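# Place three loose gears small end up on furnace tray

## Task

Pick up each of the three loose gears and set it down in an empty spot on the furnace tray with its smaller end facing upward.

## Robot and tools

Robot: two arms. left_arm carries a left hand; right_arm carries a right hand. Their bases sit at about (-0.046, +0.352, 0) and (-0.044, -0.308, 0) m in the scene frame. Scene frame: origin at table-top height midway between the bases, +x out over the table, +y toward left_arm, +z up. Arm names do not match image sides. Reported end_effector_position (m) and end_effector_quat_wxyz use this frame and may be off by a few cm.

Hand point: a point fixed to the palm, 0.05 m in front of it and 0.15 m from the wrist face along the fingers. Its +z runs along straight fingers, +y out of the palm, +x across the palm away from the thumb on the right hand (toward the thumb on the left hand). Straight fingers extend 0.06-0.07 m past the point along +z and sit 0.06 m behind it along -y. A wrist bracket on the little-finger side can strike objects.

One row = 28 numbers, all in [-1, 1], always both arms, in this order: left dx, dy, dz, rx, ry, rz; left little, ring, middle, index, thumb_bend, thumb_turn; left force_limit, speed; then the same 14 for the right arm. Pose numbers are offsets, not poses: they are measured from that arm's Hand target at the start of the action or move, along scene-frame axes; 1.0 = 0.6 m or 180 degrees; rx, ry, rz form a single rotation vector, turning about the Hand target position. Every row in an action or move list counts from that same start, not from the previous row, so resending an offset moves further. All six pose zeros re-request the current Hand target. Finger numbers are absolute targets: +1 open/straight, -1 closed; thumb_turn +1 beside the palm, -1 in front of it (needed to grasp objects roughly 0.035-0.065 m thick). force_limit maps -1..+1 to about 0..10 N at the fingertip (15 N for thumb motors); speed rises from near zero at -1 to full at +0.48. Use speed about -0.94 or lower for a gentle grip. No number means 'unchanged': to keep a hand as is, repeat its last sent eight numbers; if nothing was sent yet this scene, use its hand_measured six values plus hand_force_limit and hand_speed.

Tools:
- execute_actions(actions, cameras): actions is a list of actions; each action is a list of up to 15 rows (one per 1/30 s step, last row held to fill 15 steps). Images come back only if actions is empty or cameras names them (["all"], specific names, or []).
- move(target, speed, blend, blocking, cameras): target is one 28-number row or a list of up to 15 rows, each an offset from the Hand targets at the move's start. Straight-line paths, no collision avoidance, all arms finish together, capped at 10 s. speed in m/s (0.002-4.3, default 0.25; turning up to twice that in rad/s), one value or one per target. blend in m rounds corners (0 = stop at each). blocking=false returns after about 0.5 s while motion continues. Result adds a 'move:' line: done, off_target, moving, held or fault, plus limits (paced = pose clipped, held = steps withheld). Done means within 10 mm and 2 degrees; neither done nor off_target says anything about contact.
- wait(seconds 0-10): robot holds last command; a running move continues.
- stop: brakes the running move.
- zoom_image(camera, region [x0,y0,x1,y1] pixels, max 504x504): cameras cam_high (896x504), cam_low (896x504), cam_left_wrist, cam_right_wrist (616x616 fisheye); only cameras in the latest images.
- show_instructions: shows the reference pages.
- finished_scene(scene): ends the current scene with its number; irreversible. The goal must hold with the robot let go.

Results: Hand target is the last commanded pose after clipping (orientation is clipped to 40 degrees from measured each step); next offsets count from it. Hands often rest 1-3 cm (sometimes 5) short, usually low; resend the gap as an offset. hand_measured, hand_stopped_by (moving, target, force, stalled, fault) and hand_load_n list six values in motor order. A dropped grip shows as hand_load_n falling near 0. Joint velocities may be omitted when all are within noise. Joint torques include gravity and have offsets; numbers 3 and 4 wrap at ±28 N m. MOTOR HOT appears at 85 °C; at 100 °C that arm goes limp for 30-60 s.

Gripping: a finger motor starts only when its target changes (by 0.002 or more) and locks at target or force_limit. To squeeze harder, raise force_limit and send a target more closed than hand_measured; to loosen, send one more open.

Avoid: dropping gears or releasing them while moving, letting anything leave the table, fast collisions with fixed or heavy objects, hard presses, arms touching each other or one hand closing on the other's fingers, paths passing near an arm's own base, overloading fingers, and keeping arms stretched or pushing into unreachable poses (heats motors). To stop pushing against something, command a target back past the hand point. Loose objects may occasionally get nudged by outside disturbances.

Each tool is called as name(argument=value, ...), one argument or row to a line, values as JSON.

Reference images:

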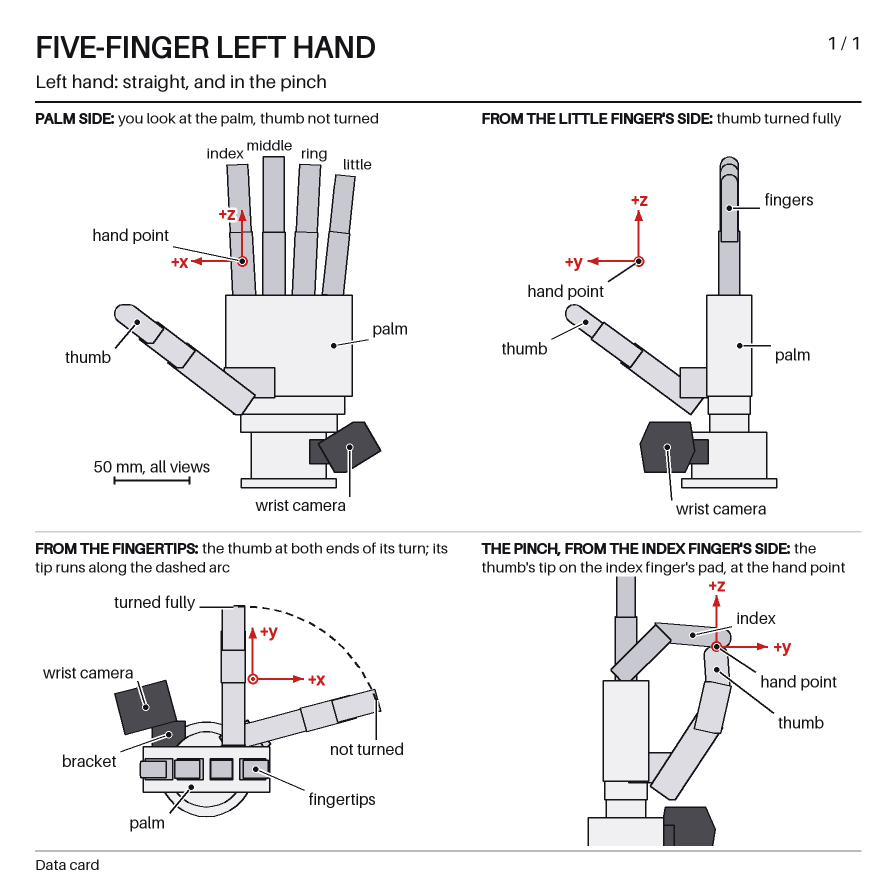

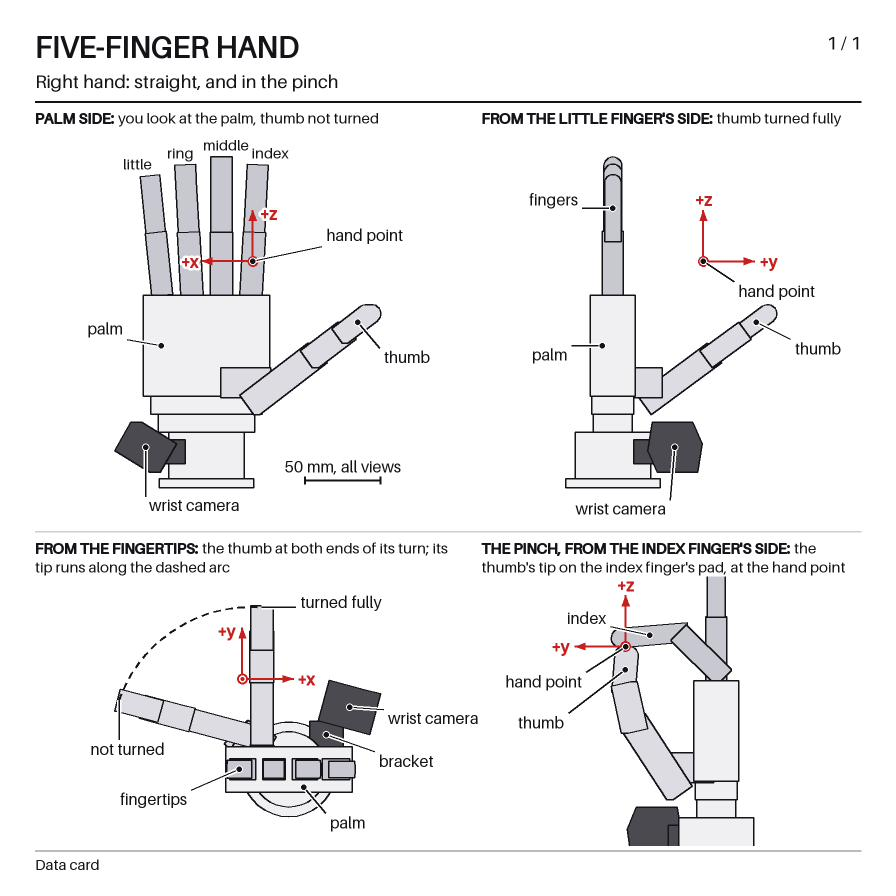

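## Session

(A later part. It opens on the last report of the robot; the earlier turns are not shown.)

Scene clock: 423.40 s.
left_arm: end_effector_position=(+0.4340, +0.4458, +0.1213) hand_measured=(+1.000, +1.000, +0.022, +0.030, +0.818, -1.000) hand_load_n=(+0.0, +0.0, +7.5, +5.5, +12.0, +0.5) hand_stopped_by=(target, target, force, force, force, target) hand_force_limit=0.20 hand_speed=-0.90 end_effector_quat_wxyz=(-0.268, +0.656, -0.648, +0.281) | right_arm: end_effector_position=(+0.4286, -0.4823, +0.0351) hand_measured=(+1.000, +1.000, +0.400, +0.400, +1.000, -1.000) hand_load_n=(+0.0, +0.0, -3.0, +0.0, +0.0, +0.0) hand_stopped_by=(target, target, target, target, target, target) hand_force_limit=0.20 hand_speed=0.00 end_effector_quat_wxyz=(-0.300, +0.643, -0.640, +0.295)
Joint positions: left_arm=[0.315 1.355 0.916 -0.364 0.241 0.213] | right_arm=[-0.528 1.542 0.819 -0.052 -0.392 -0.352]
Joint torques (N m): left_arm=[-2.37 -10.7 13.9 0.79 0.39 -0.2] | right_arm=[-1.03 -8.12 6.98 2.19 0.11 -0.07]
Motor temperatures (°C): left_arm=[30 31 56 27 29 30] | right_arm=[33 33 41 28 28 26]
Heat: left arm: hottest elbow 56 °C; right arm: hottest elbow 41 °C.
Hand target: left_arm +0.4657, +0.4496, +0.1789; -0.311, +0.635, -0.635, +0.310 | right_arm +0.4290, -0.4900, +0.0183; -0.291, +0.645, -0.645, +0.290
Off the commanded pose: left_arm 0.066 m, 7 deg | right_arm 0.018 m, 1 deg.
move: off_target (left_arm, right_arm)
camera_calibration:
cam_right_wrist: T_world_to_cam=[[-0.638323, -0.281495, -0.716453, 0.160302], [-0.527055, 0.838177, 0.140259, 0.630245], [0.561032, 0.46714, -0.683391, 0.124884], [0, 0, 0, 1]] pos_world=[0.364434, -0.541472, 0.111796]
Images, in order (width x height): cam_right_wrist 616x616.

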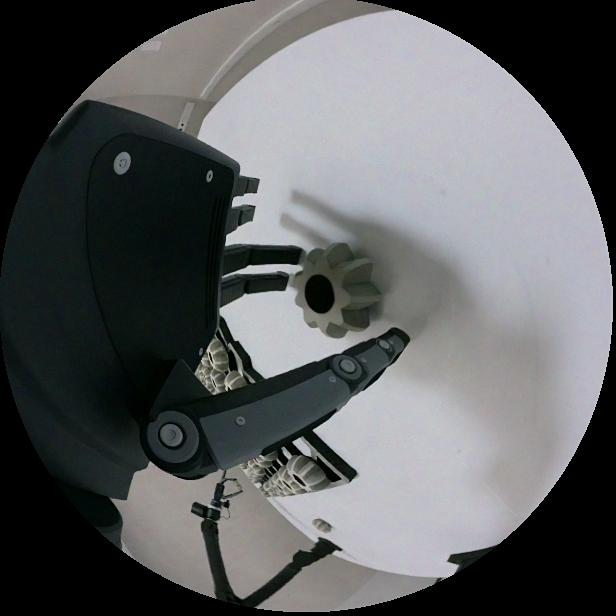

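move(
  target=[
    [0,0,0, 0,0,0, 1,1,-0.3,-0.3,0.4,-1,0.2,-0.9, 0.02,-0.01,0.07,0,0,0,1,1,0.4,0.4,1,-1,0.2,0],
    [0,0,0, 0,0,0, 1,1,-0.3,-0.3,0.4,-1,0.2,-0.9, 0.02,-0.01,0.02,0,0,0,1,1,0.4,0.4,1,-1,0.2,0],
  ],
  speed=0.08,
  cameras=["cam_right_wrist"],
)

zoom_image(
  camera="cam_right_wrist",
  region=[220, 220, 440, 440],
)

Scene clock: 430.93 s.
left_arm: end_effector_position=(+0.4340, +0.4458, +0.1213) hand_measured=(+1.000, +1.000, +0.022, +0.030, +0.818, -1.000) hand_load_n=(+0.0, +0.0, +7.0, +5.5, +12.0, +0.5) hand_stopped_by=(target, target, force, force, force, target) hand_force_limit=0.20 hand_speed=-0.90 end_effector_quat_wxyz=(-0.268, +0.656, -0.648, +0.281) | right_arm: end_effector_position=(+0.4362, -0.4879, +0.0371) hand_measured=(+1.000, +1.000, +0.400, +0.400, +1.000, -1.000) hand_load_n=(+0.0, +0.0, -1.5, +0.0, +0.0, +0.0) hand_stopped_by=(target, target, target, target, target, target) hand_force_limit=0.20 hand_speed=0.00 end_effector_quat_wxyz=(-0.295, +0.644, -0.645, +0.287)
Joint positions: left_arm=[0.315 1.355 0.916 -0.364 0.241 0.213] | right_arm=[-0.528 1.564 0.863 -0.095 -0.386 -0.352]
Joint torques (N m): left_arm=[-2.32 -10.7 13.91 0.79 0.4 -0.2] | right_arm=[-0.91 -9.58 7.56 2.21 -0.03 -0.06]
Motor temperatures (°C): left_arm=[30 31 57 27 29 30] | right_arm=[33 32 40 28 28 26]
Heat: left arm: hottest elbow 57 °C; right arm: hottest elbow 40 °C.
Hand target: left_arm +0.4657, +0.4496, +0.1789; -0.311, +0.635, -0.635, +0.310 | right_arm +0.4410, -0.4962, +0.0304; -0.291, +0.644, -0.645, +0.290
Off the commanded pose: left_arm 0.066 m, 7 deg | right_arm 0.012 m, 1 deg.
move: off_target (left_arm, right_arm)
camera_calibration:
cam_right_wrist: T_world_to_cam=[[-0.65394, -0.274081, -0.705154, 0.174891], [-0.520748, 0.839197, 0.156746, 0.63566], [0.548802, 0.46971, -0.691512, 0.13148], [0, 0, 0, 1]] pos_world=[0.37323, -0.547268, 0.114608]
Images, in order (width x height): cam_right_wrist 616x616.

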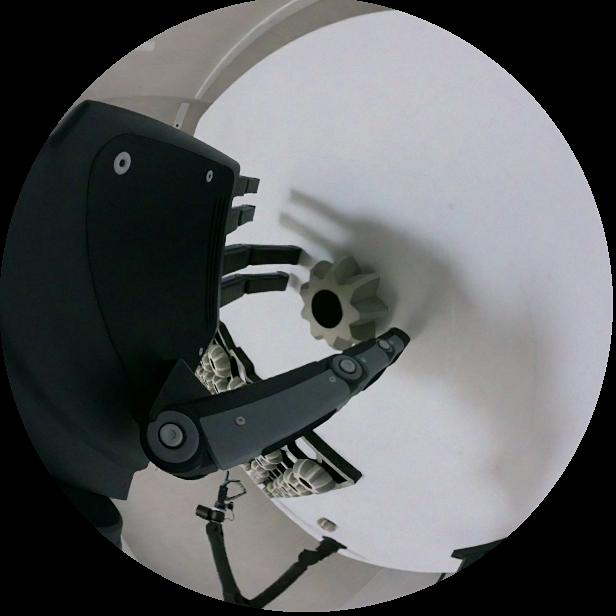

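Scaled by 2.291 from the camera's 616x616 image, which has a finer 880x880 frame.

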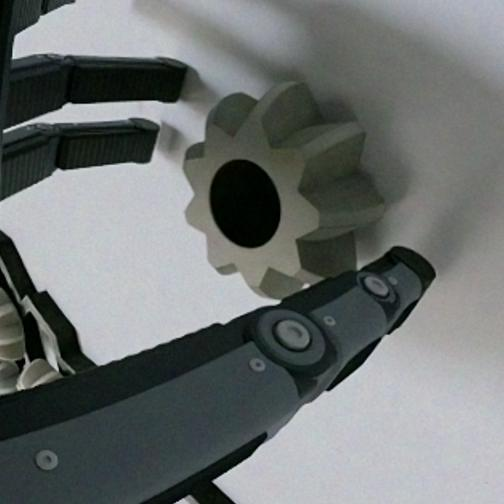

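move(
  target=[0,0,0, 0,0,0, 1,1,-0.3,-0.3,0.4,-1,0.2,-0.9, 0,0,-0.006,0,0,0,1,1,-0.35,-0.35,0.35,-1,0.35,-0.9],
  speed=0.08,
  cameras=["cam_right_wrist"],
)

zoom_image(
  camera="cam_right_wrist",
  region=[220, 220, 440, 440],
)

Scene clock: 437.77 s.
left_arm: end_effector_position=(+0.4340, +0.4458, +0.1213) hand_measured=(+1.000, +1.000, +0.022, +0.030, +0.818, -1.000) hand_load_n=(+0.0, +0.0, +7.0, +5.5, +12.0, +0.5) hand_stopped_by=(target, target, force, force, force, target) hand_force_limit=0.20 hand_speed=-0.90 end_effector_quat_wxyz=(-0.268, +0.656, -0.648, +0.281) | right_arm: end_effector_position=(+0.4399, -0.4900, +0.0346) hand_measured=(+1.000, +1.000, +0.032, +0.068, +0.822, -1.000) hand_load_n=(-0.5, +0.0, +7.5, +4.0, +12.0, +0.5) hand_stopped_by=(target, target, force, force, force, target) hand_force_limit=0.35 hand_speed=-0.90 end_effector_quat_wxyz=(-0.296, +0.643, -0.643, +0.292)
Joint positions: left_arm=[0.315 1.355 0.916 -0.364 0.241 0.213] | right_arm=[-0.528 1.575 0.863 -0.071 -0.387 -0.354]
Joint torques (N m): left_arm=[-2.37 -10.75 13.9 0.8 0.39 -0.2] | right_arm=[-0.85 -9.99 7.25 1.72 -0.02 -0.04]
Motor temperatures (°C): left_arm=[30 31 58 27 29 30] | right_arm=[33 32 40 28 28 26]
Heat: left arm: hottest elbow 58 °C; right arm: hottest elbow 40 °C.
Hand target: left_arm +0.4657, +0.4496, +0.1789; -0.311, +0.635, -0.635, +0.310 | right_arm +0.4409, -0.4961, +0.0268; -0.291, +0.645, -0.645, +0.290
Off the commanded pose: left_arm 0.066 m, 7 deg | right_arm 0.010 m, 1 deg.
move: off_target (left_arm)
camera_calibration:
cam_right_wrist: T_world_to_cam=[[-0.646077, -0.27936, -0.710312, 0.169129], [-0.5232, 0.839671, 0.14565, 0.641515], [0.555739, 0.465737, -0.688653, 0.123581], [0, 0, 0, 1]] pos_world=[0.376232, -0.54897, 0.111802]
Images, in order (width x height): cam_right_wrist 616x616.

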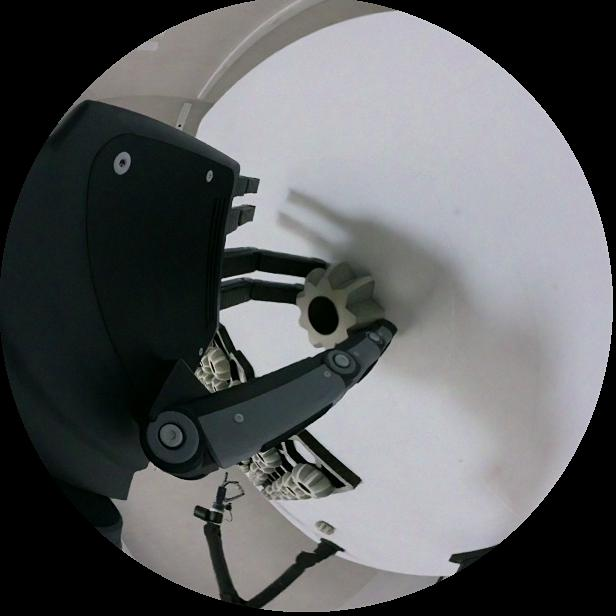

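Scaled by 2.291 from the camera's 616x616 image, which has a finer 880x880 frame.

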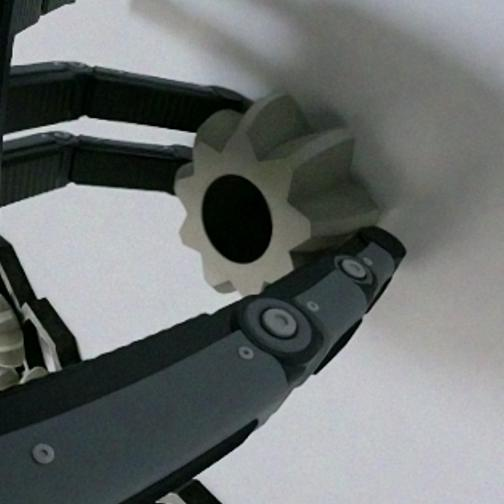

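move(
  target=[
    [0,0,0, 0,0,0, 1,1,-0.3,-0.3,0.4,-1,0.2,-0.9, 0.02,0,0.1,0,0,0,1,1,-0.35,-0.35,0.35,-1,0.35,-0.9],
    [0,0,0, 0,0,0, 1,1,-0.3,-0.3,0.4,-1,0.2,-0.9, 0.04,0,0.2,0,0,0,1,1,-0.35,-0.35,0.35,-1,0.35,-0.9],
  ],
  speed=0.08,
  blend=[0.02,0],
  cameras=["cam_right_wrist"],
)

zoom_image(
  camera="cam_right_wrist",
  region=[220, 220, 440, 440],
)

Scene clock: 444.50 s.
left_arm: end_effector_position=(+0.4340, +0.4458, +0.1213) hand_measured=(+1.000, +1.000, +0.022, +0.030, +0.818, -1.000) hand_load_n=(+0.0, +0.0, +7.0, +5.5, +12.0, +0.5) hand_stopped_by=(target, target, force, force, force, target) hand_force_limit=0.20 hand_speed=-0.90 end_effector_quat_wxyz=(-0.268, +0.656, -0.648, +0.281) | right_arm: end_effector_position=(+0.4490, -0.4931, +0.1257) hand_measured=(+1.000, +1.000, +0.030, +0.066, +0.818, -1.000) hand_load_n=(+0.0, +0.0, +0.0, +0.0, +0.0, +0.0) hand_stopped_by=(target, target, force, force, force, target) hand_force_limit=0.35 hand_speed=-0.90 end_effector_quat_wxyz=(-0.285, +0.647, -0.651, +0.276)
Joint positions: left_arm=[0.315 1.355 0.916 -0.364 0.241 0.213] | right_arm=[-0.519 1.47 1.045 -0.4 -0.369 -0.354]
Joint torques (N m): left_arm=[-2.37 -10.7 13.91 0.8 0.39 -0.2] | right_arm=[0.44 -11.63 11.08 1.22 -0.02 0.14]
Motor temperatures (°C): left_arm=[30 31 59 27 29 30] | right_arm=[33 32 41 28 28 26]
Heat: left arm: hottest elbow 59 °C; right arm: hottest elbow 41 °C.
Hand target: left_arm +0.4657, +0.4496, +0.1789; -0.311, +0.635, -0.635, +0.310 | right_arm +0.4651, -0.4960, +0.1469; -0.291, +0.645, -0.645, +0.290
Off the commanded pose: left_arm 0.066 m, 7 deg | right_arm 0.027 m, 2 deg.
move: off_target (left_arm, right_arm)
camera_calibration:
cam_right_wrist: T_world_to_cam=[[-0.676565, -0.27121, -0.68462, 0.253365], [-0.513941, 0.839737, 0.175235, 0.627761], [0.527375, 0.470412, -0.707522, 0.200097], [0, 0, 0, 1]] pos_world=[0.388524, -0.552566, 0.205026]
Images, in order (width x height): cam_right_wrist 616x616.

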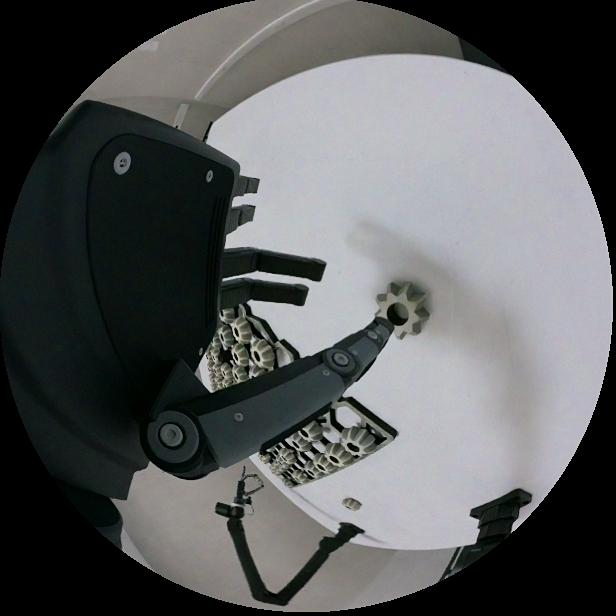

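Scaled by 2.291 from the camera's 616x616 image, which has a finer 880x880 frame.

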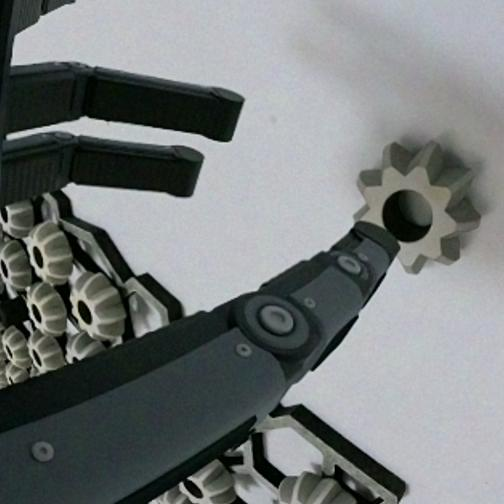

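move(
  target=[-0.0267,-0.3417,0.018, 0,0,0, 1,1,-0.3,-0.3,0.4,-1,0.2,-0.9, 0,0,0,0,0,0,1,1,0.4,0.4,1,-1,0.2,0],
  speed=0.15,
  cameras=["all"],
)

zoom_image(
  camera="cam_left_wrist",
  region=[50, 180, 350, 480],
)

Scene clock: 451.50 s.
left_arm: end_effector_position=(+0.4369, +0.2469, +0.1545) hand_measured=(+1.000, +1.000, +0.022, +0.030, +0.818, -1.000) hand_load_n=(+0.0, +0.0, +7.0, +5.5, +12.0, +0.5) hand_stopped_by=(target, target, force, force, force, target) hand_force_limit=0.20 hand_speed=-0.90 end_effector_quat_wxyz=(-0.295, +0.636, -0.655, +0.282) | right_arm: end_effector_position=(+0.4489, -0.4931, +0.1256) hand_measured=(+1.000, +1.000, +0.400, +0.400, +1.000, -1.000) hand_load_n=(+0.5, +0.0, +0.0, +0.0, +0.0, +0.0) hand_stopped_by=(target, target, target, target, target, target) hand_force_limit=0.20 hand_speed=0.00 end_effector_quat_wxyz=(-0.285, +0.647, -0.651, +0.276)
Joint positions: left_arm=[-0.209 1.27 0.916 -0.388 -0.156 -0.103] | right_arm=[-0.519 1.47 1.045 -0.401 -0.368 -0.353]
Joint torques (N m): left_arm=[-1.55 -9.47 11.02 0.91 -0.13 -0.22] | right_arm=[0.44 -11.69 11.08 1.24 -0.03 0.14]
Motor temperatures (°C): left_arm=[30 31 60 27 29 30] | right_arm=[33 32 41 28 28 26]
Heat: left arm: hottest elbow 60 °C; right arm: hottest elbow 41 °C.
Hand target: left_arm +0.4497, +0.2446, +0.1896; -0.311, +0.635, -0.635, +0.310 | right_arm +0.4651, -0.4960, +0.1469; -0.291, +0.645, -0.645, +0.290
Off the commanded pose: left_arm 0.038 m, 4 deg | right_arm 0.027 m, 2 deg.
move: off_target (left_arm, right_arm)
camera_calibration:
cam_left_wrist: T_world_to_cam=[[0.662653, -0.254863, 0.704228, -0.334731], [-0.518773, -0.834394, 0.186176, 0.400396], [0.540154, -0.488704, -0.685129, 0.109693], [0, 0, 0, 1]] pos_world=[0.370274, 0.302385, 0.236337]
cam_right_wrist: T_world_to_cam=[[-0.677029, -0.270673, -0.684374, 0.253725], [-0.513421, 0.839956, 0.175705, 0.627532], [0.527285, 0.47033, -0.707644, 0.200164], [0, 0, 0, 1]] pos_world=[0.388424, -0.552566, 0.205027]

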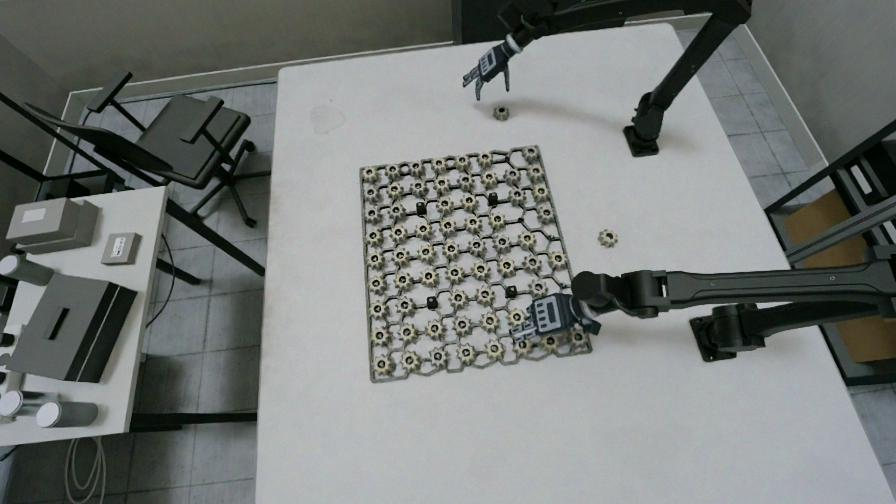

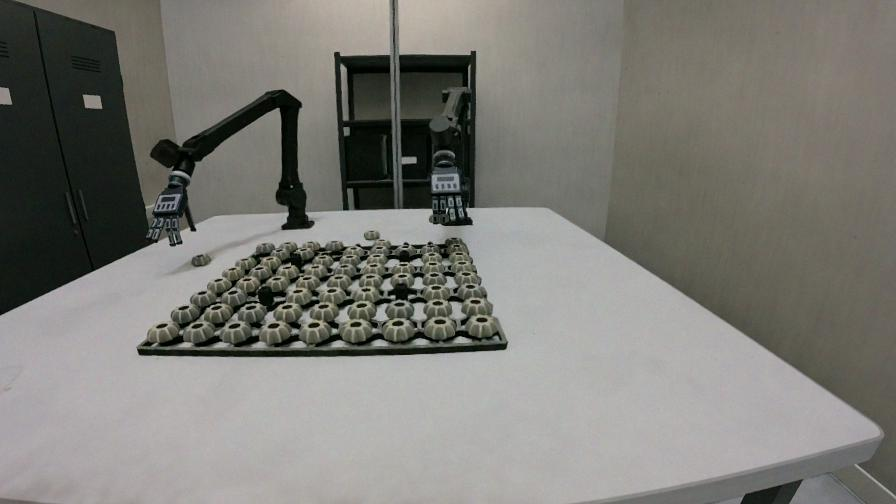

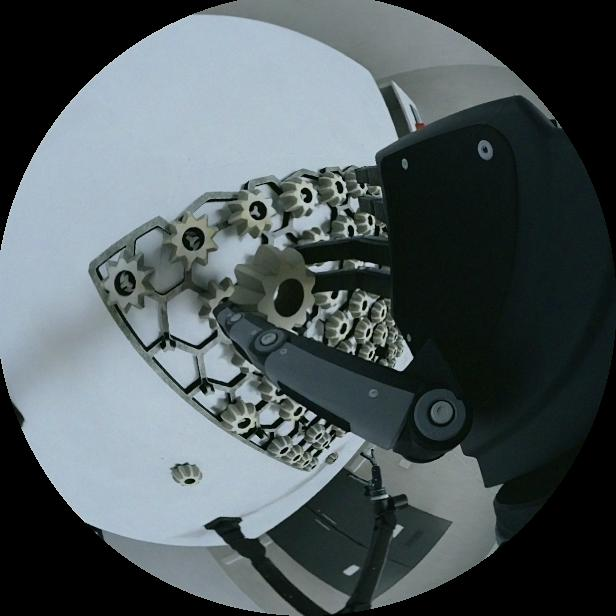

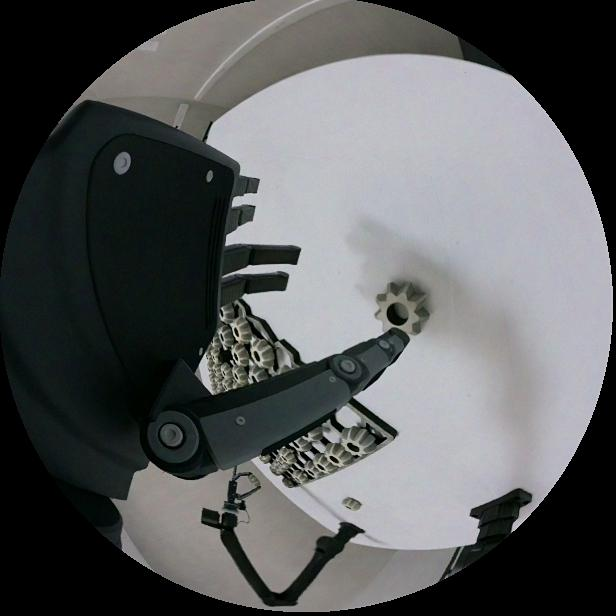

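Scaled by 1.680 from the camera's 616x616 image, which has a finer 880x880 frame.

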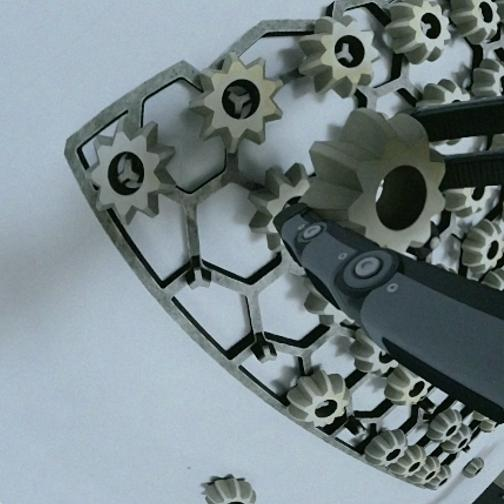

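zoom_image(
  camera="cam_right_wrist",
  region=[360, 265, 445, 350],
)

zoom_image(
  camera="cam_left_wrist",
  region=[210, 225, 340, 355],
)

Scaled by 5.929 from the camera's 616x616 image, which has a finer 880x880 frame.

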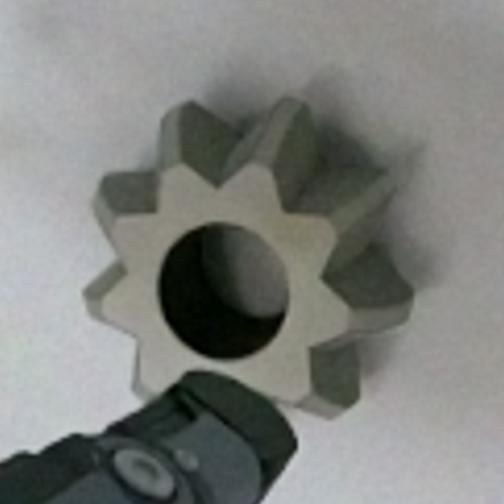

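Scaled by 3.877 from the camera's 616x616 image, which has a finer 880x880 frame.

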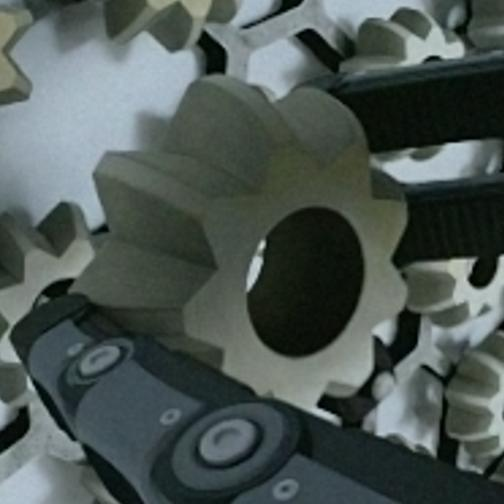

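move(
  target=[-0.163,-0.041,-0.158, 0,-0.0133,0, 1,1,-0.3,-0.3,0.4,-1,0.2,-0.9, 0,0,0,0,0,0,-1,-1,0.25,0.25,1,-1,0.2,0],
  speed=0.1,
  cameras=["cam_left_wrist","cam_low","cam_right_wrist"],
)

zoom_image(
  camera="cam_left_wrist",
  region=[80, 180, 380, 480],
)

Scene clock: 517.03 s.
left_arm: end_effector_position=(+0.3424, +0.2275, +0.0742) hand_measured=(+1.000, +1.000, +0.022, +0.030, +0.818, -1.000) hand_load_n=(+0.0, +0.0, +7.0, +5.5, +11.5, +1.5) hand_stopped_by=(target, target, force, force, force, target) hand_force_limit=0.20 hand_speed=-0.90 end_effector_quat_wxyz=(-0.314, +0.631, -0.646, +0.293) | right_arm: end_effector_position=(+0.4488, -0.4931, +0.1256) hand_measured=(-1.000, -1.000, +0.250, +0.250, +1.000, -1.000) hand_load_n=(+0.0, +0.0, +0.0, +0.0, +0.0, -0.5) hand_stopped_by=(target, target, target, target, target, target) hand_force_limit=0.20 hand_speed=0.00 end_effector_quat_wxyz=(-0.285, +0.647, -0.652, +0.276)
Joint positions: left_arm=[-0.352 1.118 0.543 -0.142 -0.282 -0.191] | right_arm=[-0.519 1.47 1.045 -0.401 -0.368 -0.353]
Joint torques (N m): left_arm=[-2.37 -6.3 8.1 1.84 -0.28 -0.22] | right_arm=[0.44 -11.75 11.07 1.22 -0.05 0.14]
Motor temperatures (°C): left_arm=[30 32 58 27 29 30] | right_arm=[32 32 46 27 28 26]
Heat: left arm: hottest elbow 58 °C; right arm: hottest elbow 46 °C.
Hand target: left_arm +0.3520, +0.2200, +0.0948; -0.324, +0.629, -0.629, +0.323 | right_arm +0.4651, -0.4960, +0.1469; -0.291, +0.645, -0.645, +0.290
Off the commanded pose: left_arm 0.024 m, 4 deg | right_arm 0.027 m, 2 deg.
move: off_target (left_arm, right_arm)
camera_calibration:
cam_left_wrist: T_world_to_cam=[[0.630337, -0.254769, 0.733326, -0.211476], [-0.519991, -0.839963, 0.155147, 0.354015], [0.576441, -0.479118, -0.661938, 0.0798981], [0, 0, 0, 1]] pos_world=[0.27133, 0.281763, 0.153044]
cam_right_wrist: T_world_to_cam=[[-0.677508, -0.270202, -0.684086, 0.253976], [-0.51292, 0.840173, 0.176134, 0.627335], [0.527158, 0.470213, -0.707816, 0.200166], [0, 0, 0, 1]] pos_world=[0.388324, -0.552566, 0.204927]
Images, in order (width x height): cam_low 896x504, cam_left_wrist 616x616, cam_right_wrist 616x616.

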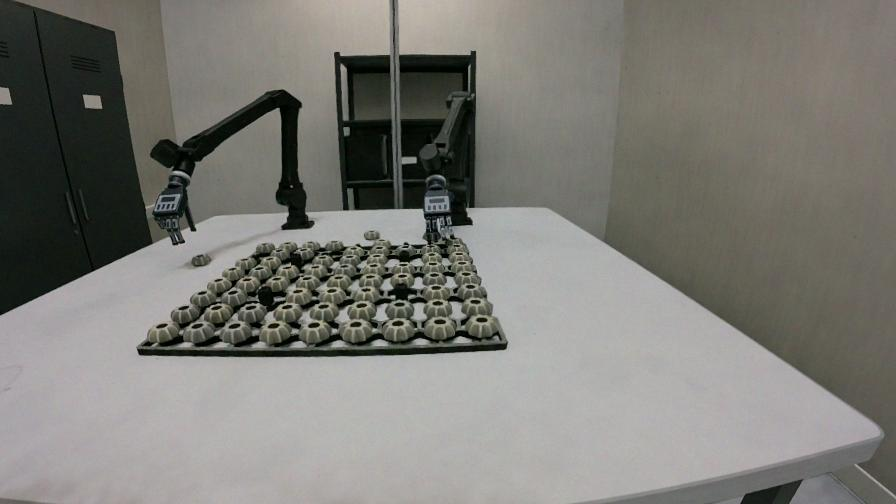

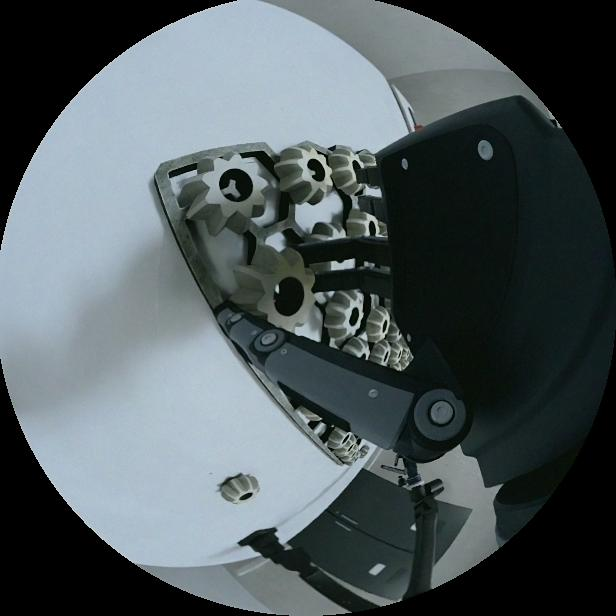

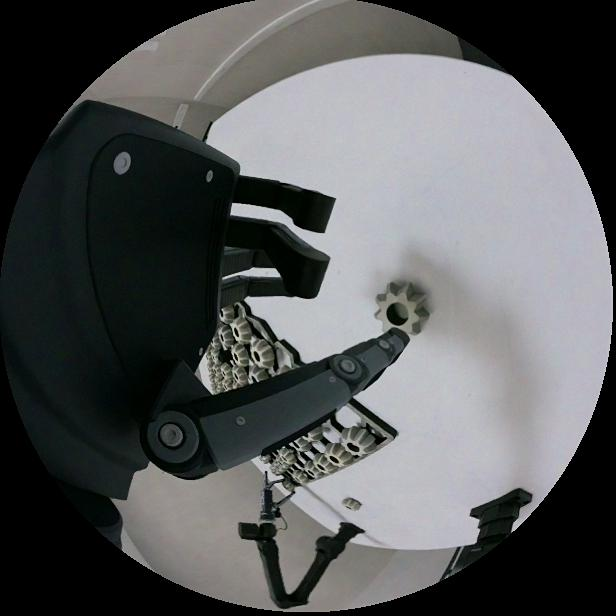

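Scaled by 1.680 from the camera's 616x616 image, which has a finer 880x880 frame.

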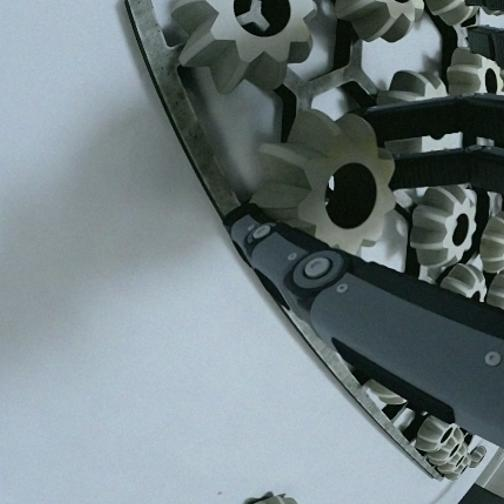

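zoom_image(
  camera="cam_left_wrist",
  region=[150, 150, 350, 350],
)

Scaled by 2.520 from the camera's 616x616 image, which has a finer 880x880 frame.

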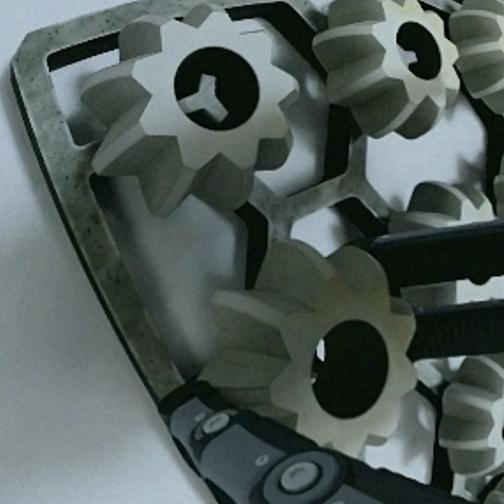

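move(
  target=[0.018,-0.0085,-0.01, 0,0,0, 1,1,-0.3,-0.3,0.4,-1,0.2,-0.9, 0,0,0,0,0,0,-1,-1,0.25,0.25,1,-1,0.2,0],
  speed=0.05,
  cameras=["cam_left_wrist","cam_low"],
)

zoom_image(
  camera="cam_left_wrist",
  region=[150, 150, 350, 350],
)

zoom_image(
  camera="cam_low",
  region=[390, 190, 490, 290],
)

Scene clock: 544.80 s.
left_arm: end_effector_position=(+0.3474, +0.2245, +0.0713) hand_measured=(+1.000, +1.000, +0.022, +0.030, +0.818, -1.000) hand_load_n=(+0.0, +0.5, +7.0, +5.5, +11.5, +1.5) hand_stopped_by=(target, target, force, force, force, target) hand_force_limit=0.20 hand_speed=-0.90 end_effector_quat_wxyz=(-0.316, +0.630, -0.644, +0.298) | right_arm: end_effector_position=(+0.4488, -0.4931, +0.1256) hand_measured=(-1.000, -1.000, +0.250, +0.250, +1.000, -1.000) hand_load_n=(+0.0, +0.0, +0.0, +0.0, +0.0, +0.0) hand_stopped_by=(target, target, target, target, target, target) hand_force_limit=0.20 hand_speed=0.00 end_effector_quat_wxyz=(-0.285, +0.647, -0.652, +0.276)
Joint positions: left_arm=[-0.356 1.14 0.543 -0.11 -0.285 -0.194] | right_arm=[-0.519 1.47 1.045 -0.401 -0.368 -0.353]
Joint torques (N m): left_arm=[-2.32 -4.6 9.2 1.89 -0.29 -0.22] | right_arm=[0.38 -11.69 11.06 1.22 -0.05 0.14]
Motor temperatures (°C): left_arm=[30 32 56 27 29 30] | right_arm=[32 32 47 27 28 26]
Heat: left arm: hottest elbow 56 °C; right arm: hottest elbow 47 °C.
Hand target: left_arm +0.3628, +0.2149, +0.0888; -0.324, +0.629, -0.629, +0.323 | right_arm +0.4651, -0.4960, +0.1469; -0.291, +0.645, -0.645, +0.290
Off the commanded pose: left_arm 0.025 m, 4 deg | right_arm 0.027 m, 2 deg.
move: off_target (left_arm, right_arm)
camera_calibration:
cam_left_wrist: T_world_to_cam=[[0.622709, -0.251955, 0.740778, -0.211934], [-0.521456, -0.839483, 0.152817, 0.355176], [0.583367, -0.481443, -0.654137, 0.071241], [0, 0, 0, 1]] pos_world=[0.275622, 0.279065, 0.14932]
Images, in order (width x height): cam_low 896x504, cam_left_wrist 616x616.

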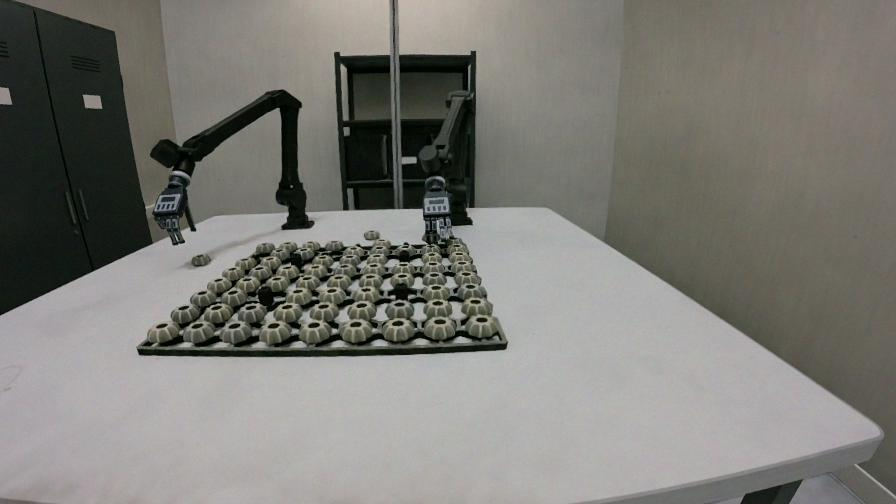

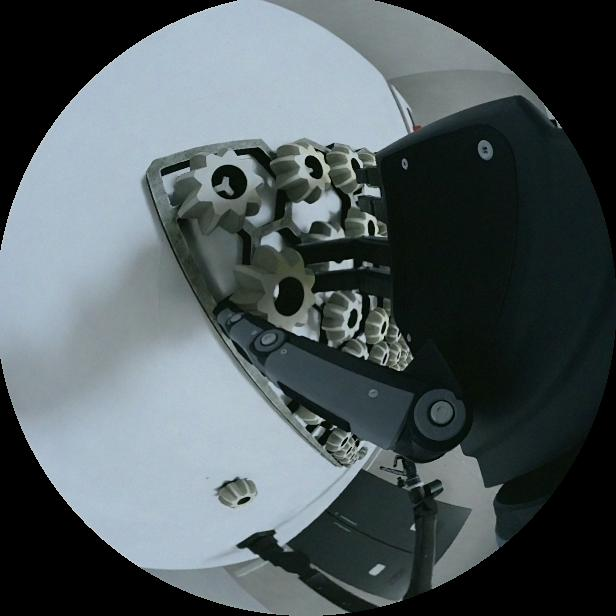

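Scaled by 2.520 from the camera's 616x616 image, which has a finer 880x880 frame.

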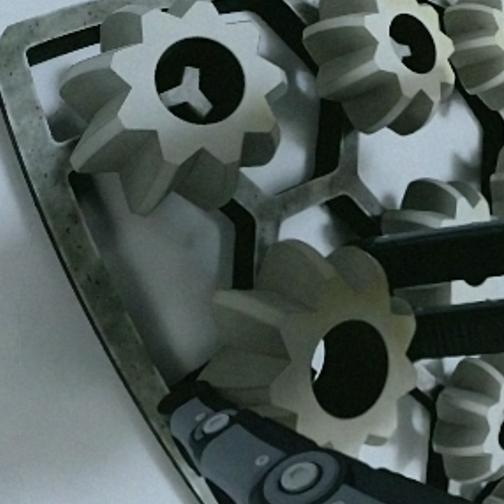

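Scaled by 5.040.

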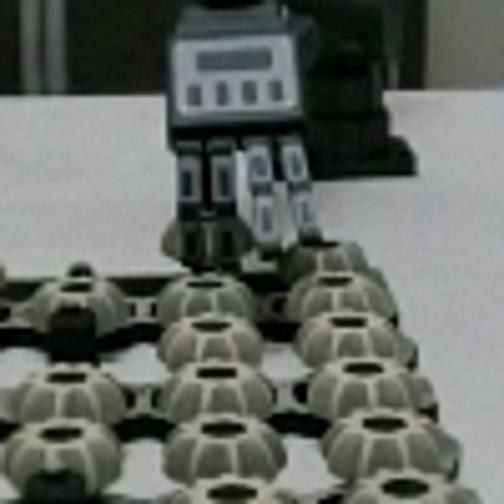

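zoom_image(
  camera="cam_low",
  region=[410, 215, 470, 265],
)

Scaled by 8.400.

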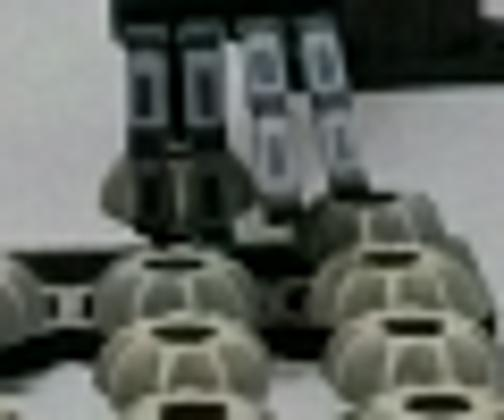

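move(
  target=[0.0,-0.005,-0.014, 0,0,0, 1,1,-0.3,-0.3,0.4,-1,0.2,-0.9, 0,0,0,0,0,0,-1,-1,0.25,0.25,1,-1,0.2,0],
  speed=0.05,
  cameras=["cam_left_wrist","cam_low"],
)

zoom_image(
  camera="cam_left_wrist",
  region=[150, 150, 350, 350],
)

zoom_image(
  camera="cam_low",
  region=[410, 215, 470, 265],
)

Scene clock: 583.27 s.
left_arm: end_effector_position=(+0.3510, +0.2204, +0.0683) hand_measured=(+1.000, +1.000, +0.022, +0.030, +0.818, -1.000) hand_load_n=(+0.0, +0.0, +6.5, +5.0, +12.0, +1.0) hand_stopped_by=(target, target, force, force, force, target) hand_force_limit=0.20 hand_speed=-0.90 end_effector_quat_wxyz=(-0.318, +0.629, -0.643, +0.301) | right_arm: end_effector_position=(+0.4488, -0.4931, +0.1256) hand_measured=(-1.000, -1.000, +0.250, +0.250, +1.000, -1.000) hand_load_n=(+0.0, +0.0, +0.0, +0.0, +0.0, +0.0) hand_stopped_by=(target, target, target, target, target, target) hand_force_limit=0.20 hand_speed=0.00 end_effector_quat_wxyz=(-0.285, +0.647, -0.652, +0.276)
Joint positions: left_arm=[-0.365 1.159 0.543 -0.084 -0.292 -0.198] | right_arm=[-0.519 1.47 1.045 -0.401 -0.368 -0.353]
Joint torques (N m): left_arm=[-2.32 -4.6 8.32 2.04 -0.3 -0.25] | right_arm=[0.38 -11.69 11.08 1.24 -0.05 0.14]
Motor temperatures (°C): left_arm=[30 30 56 27 29 30] | right_arm=[32 32 48 27 28 26]
Heat: left arm: hottest elbow 56 °C; right arm: hottest elbow 48 °C.
Hand target: left_arm +0.3628, +0.2119, +0.0804; -0.324, +0.629, -0.629, +0.323 | right_arm +0.4651, -0.4960, +0.1469; -0.291, +0.645, -0.645, +0.290
Off the commanded pose: left_arm 0.019 m, 3 deg | right_arm 0.027 m, 2 deg.
move: off_target (left_arm, right_arm)
camera_calibration:
cam_left_wrist: T_world_to_cam=[[0.616334, -0.251996, 0.746077, -0.211085], [-0.523753, -0.838666, 0.149403, 0.354933], [0.58806, -0.482842, -0.648883, 0.0635629], [0, 0, 0, 1]] pos_world=[0.278617, 0.275168, 0.145702]
Images, in order (width x height): cam_low 896x504, cam_left_wrist 616x616.

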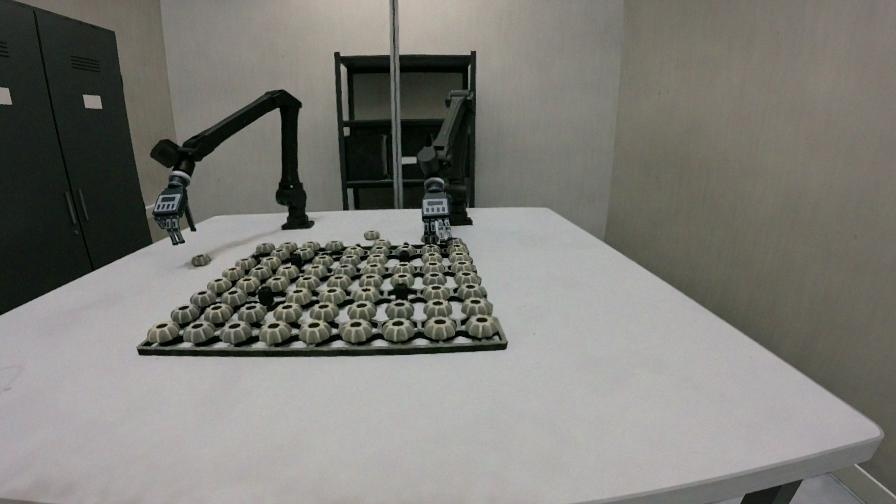

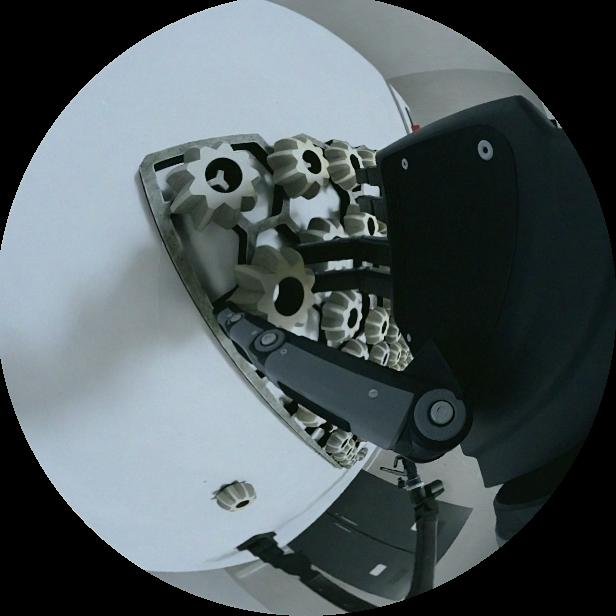

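Scaled by 2.520 from the camera's 616x616 image, which has a finer 880x880 frame.

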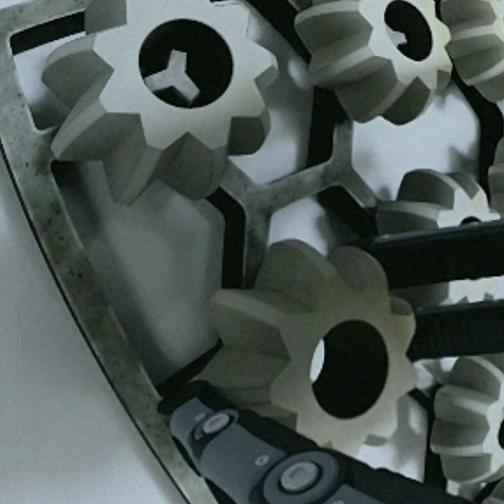

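Scaled by 8.400.

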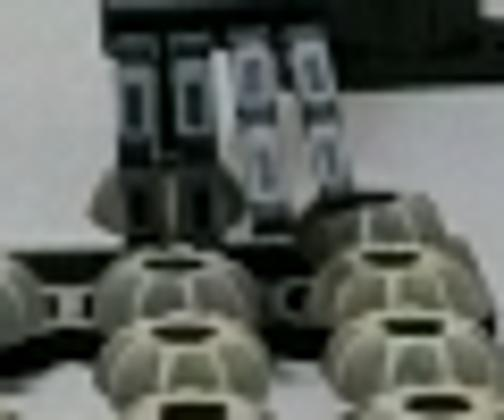

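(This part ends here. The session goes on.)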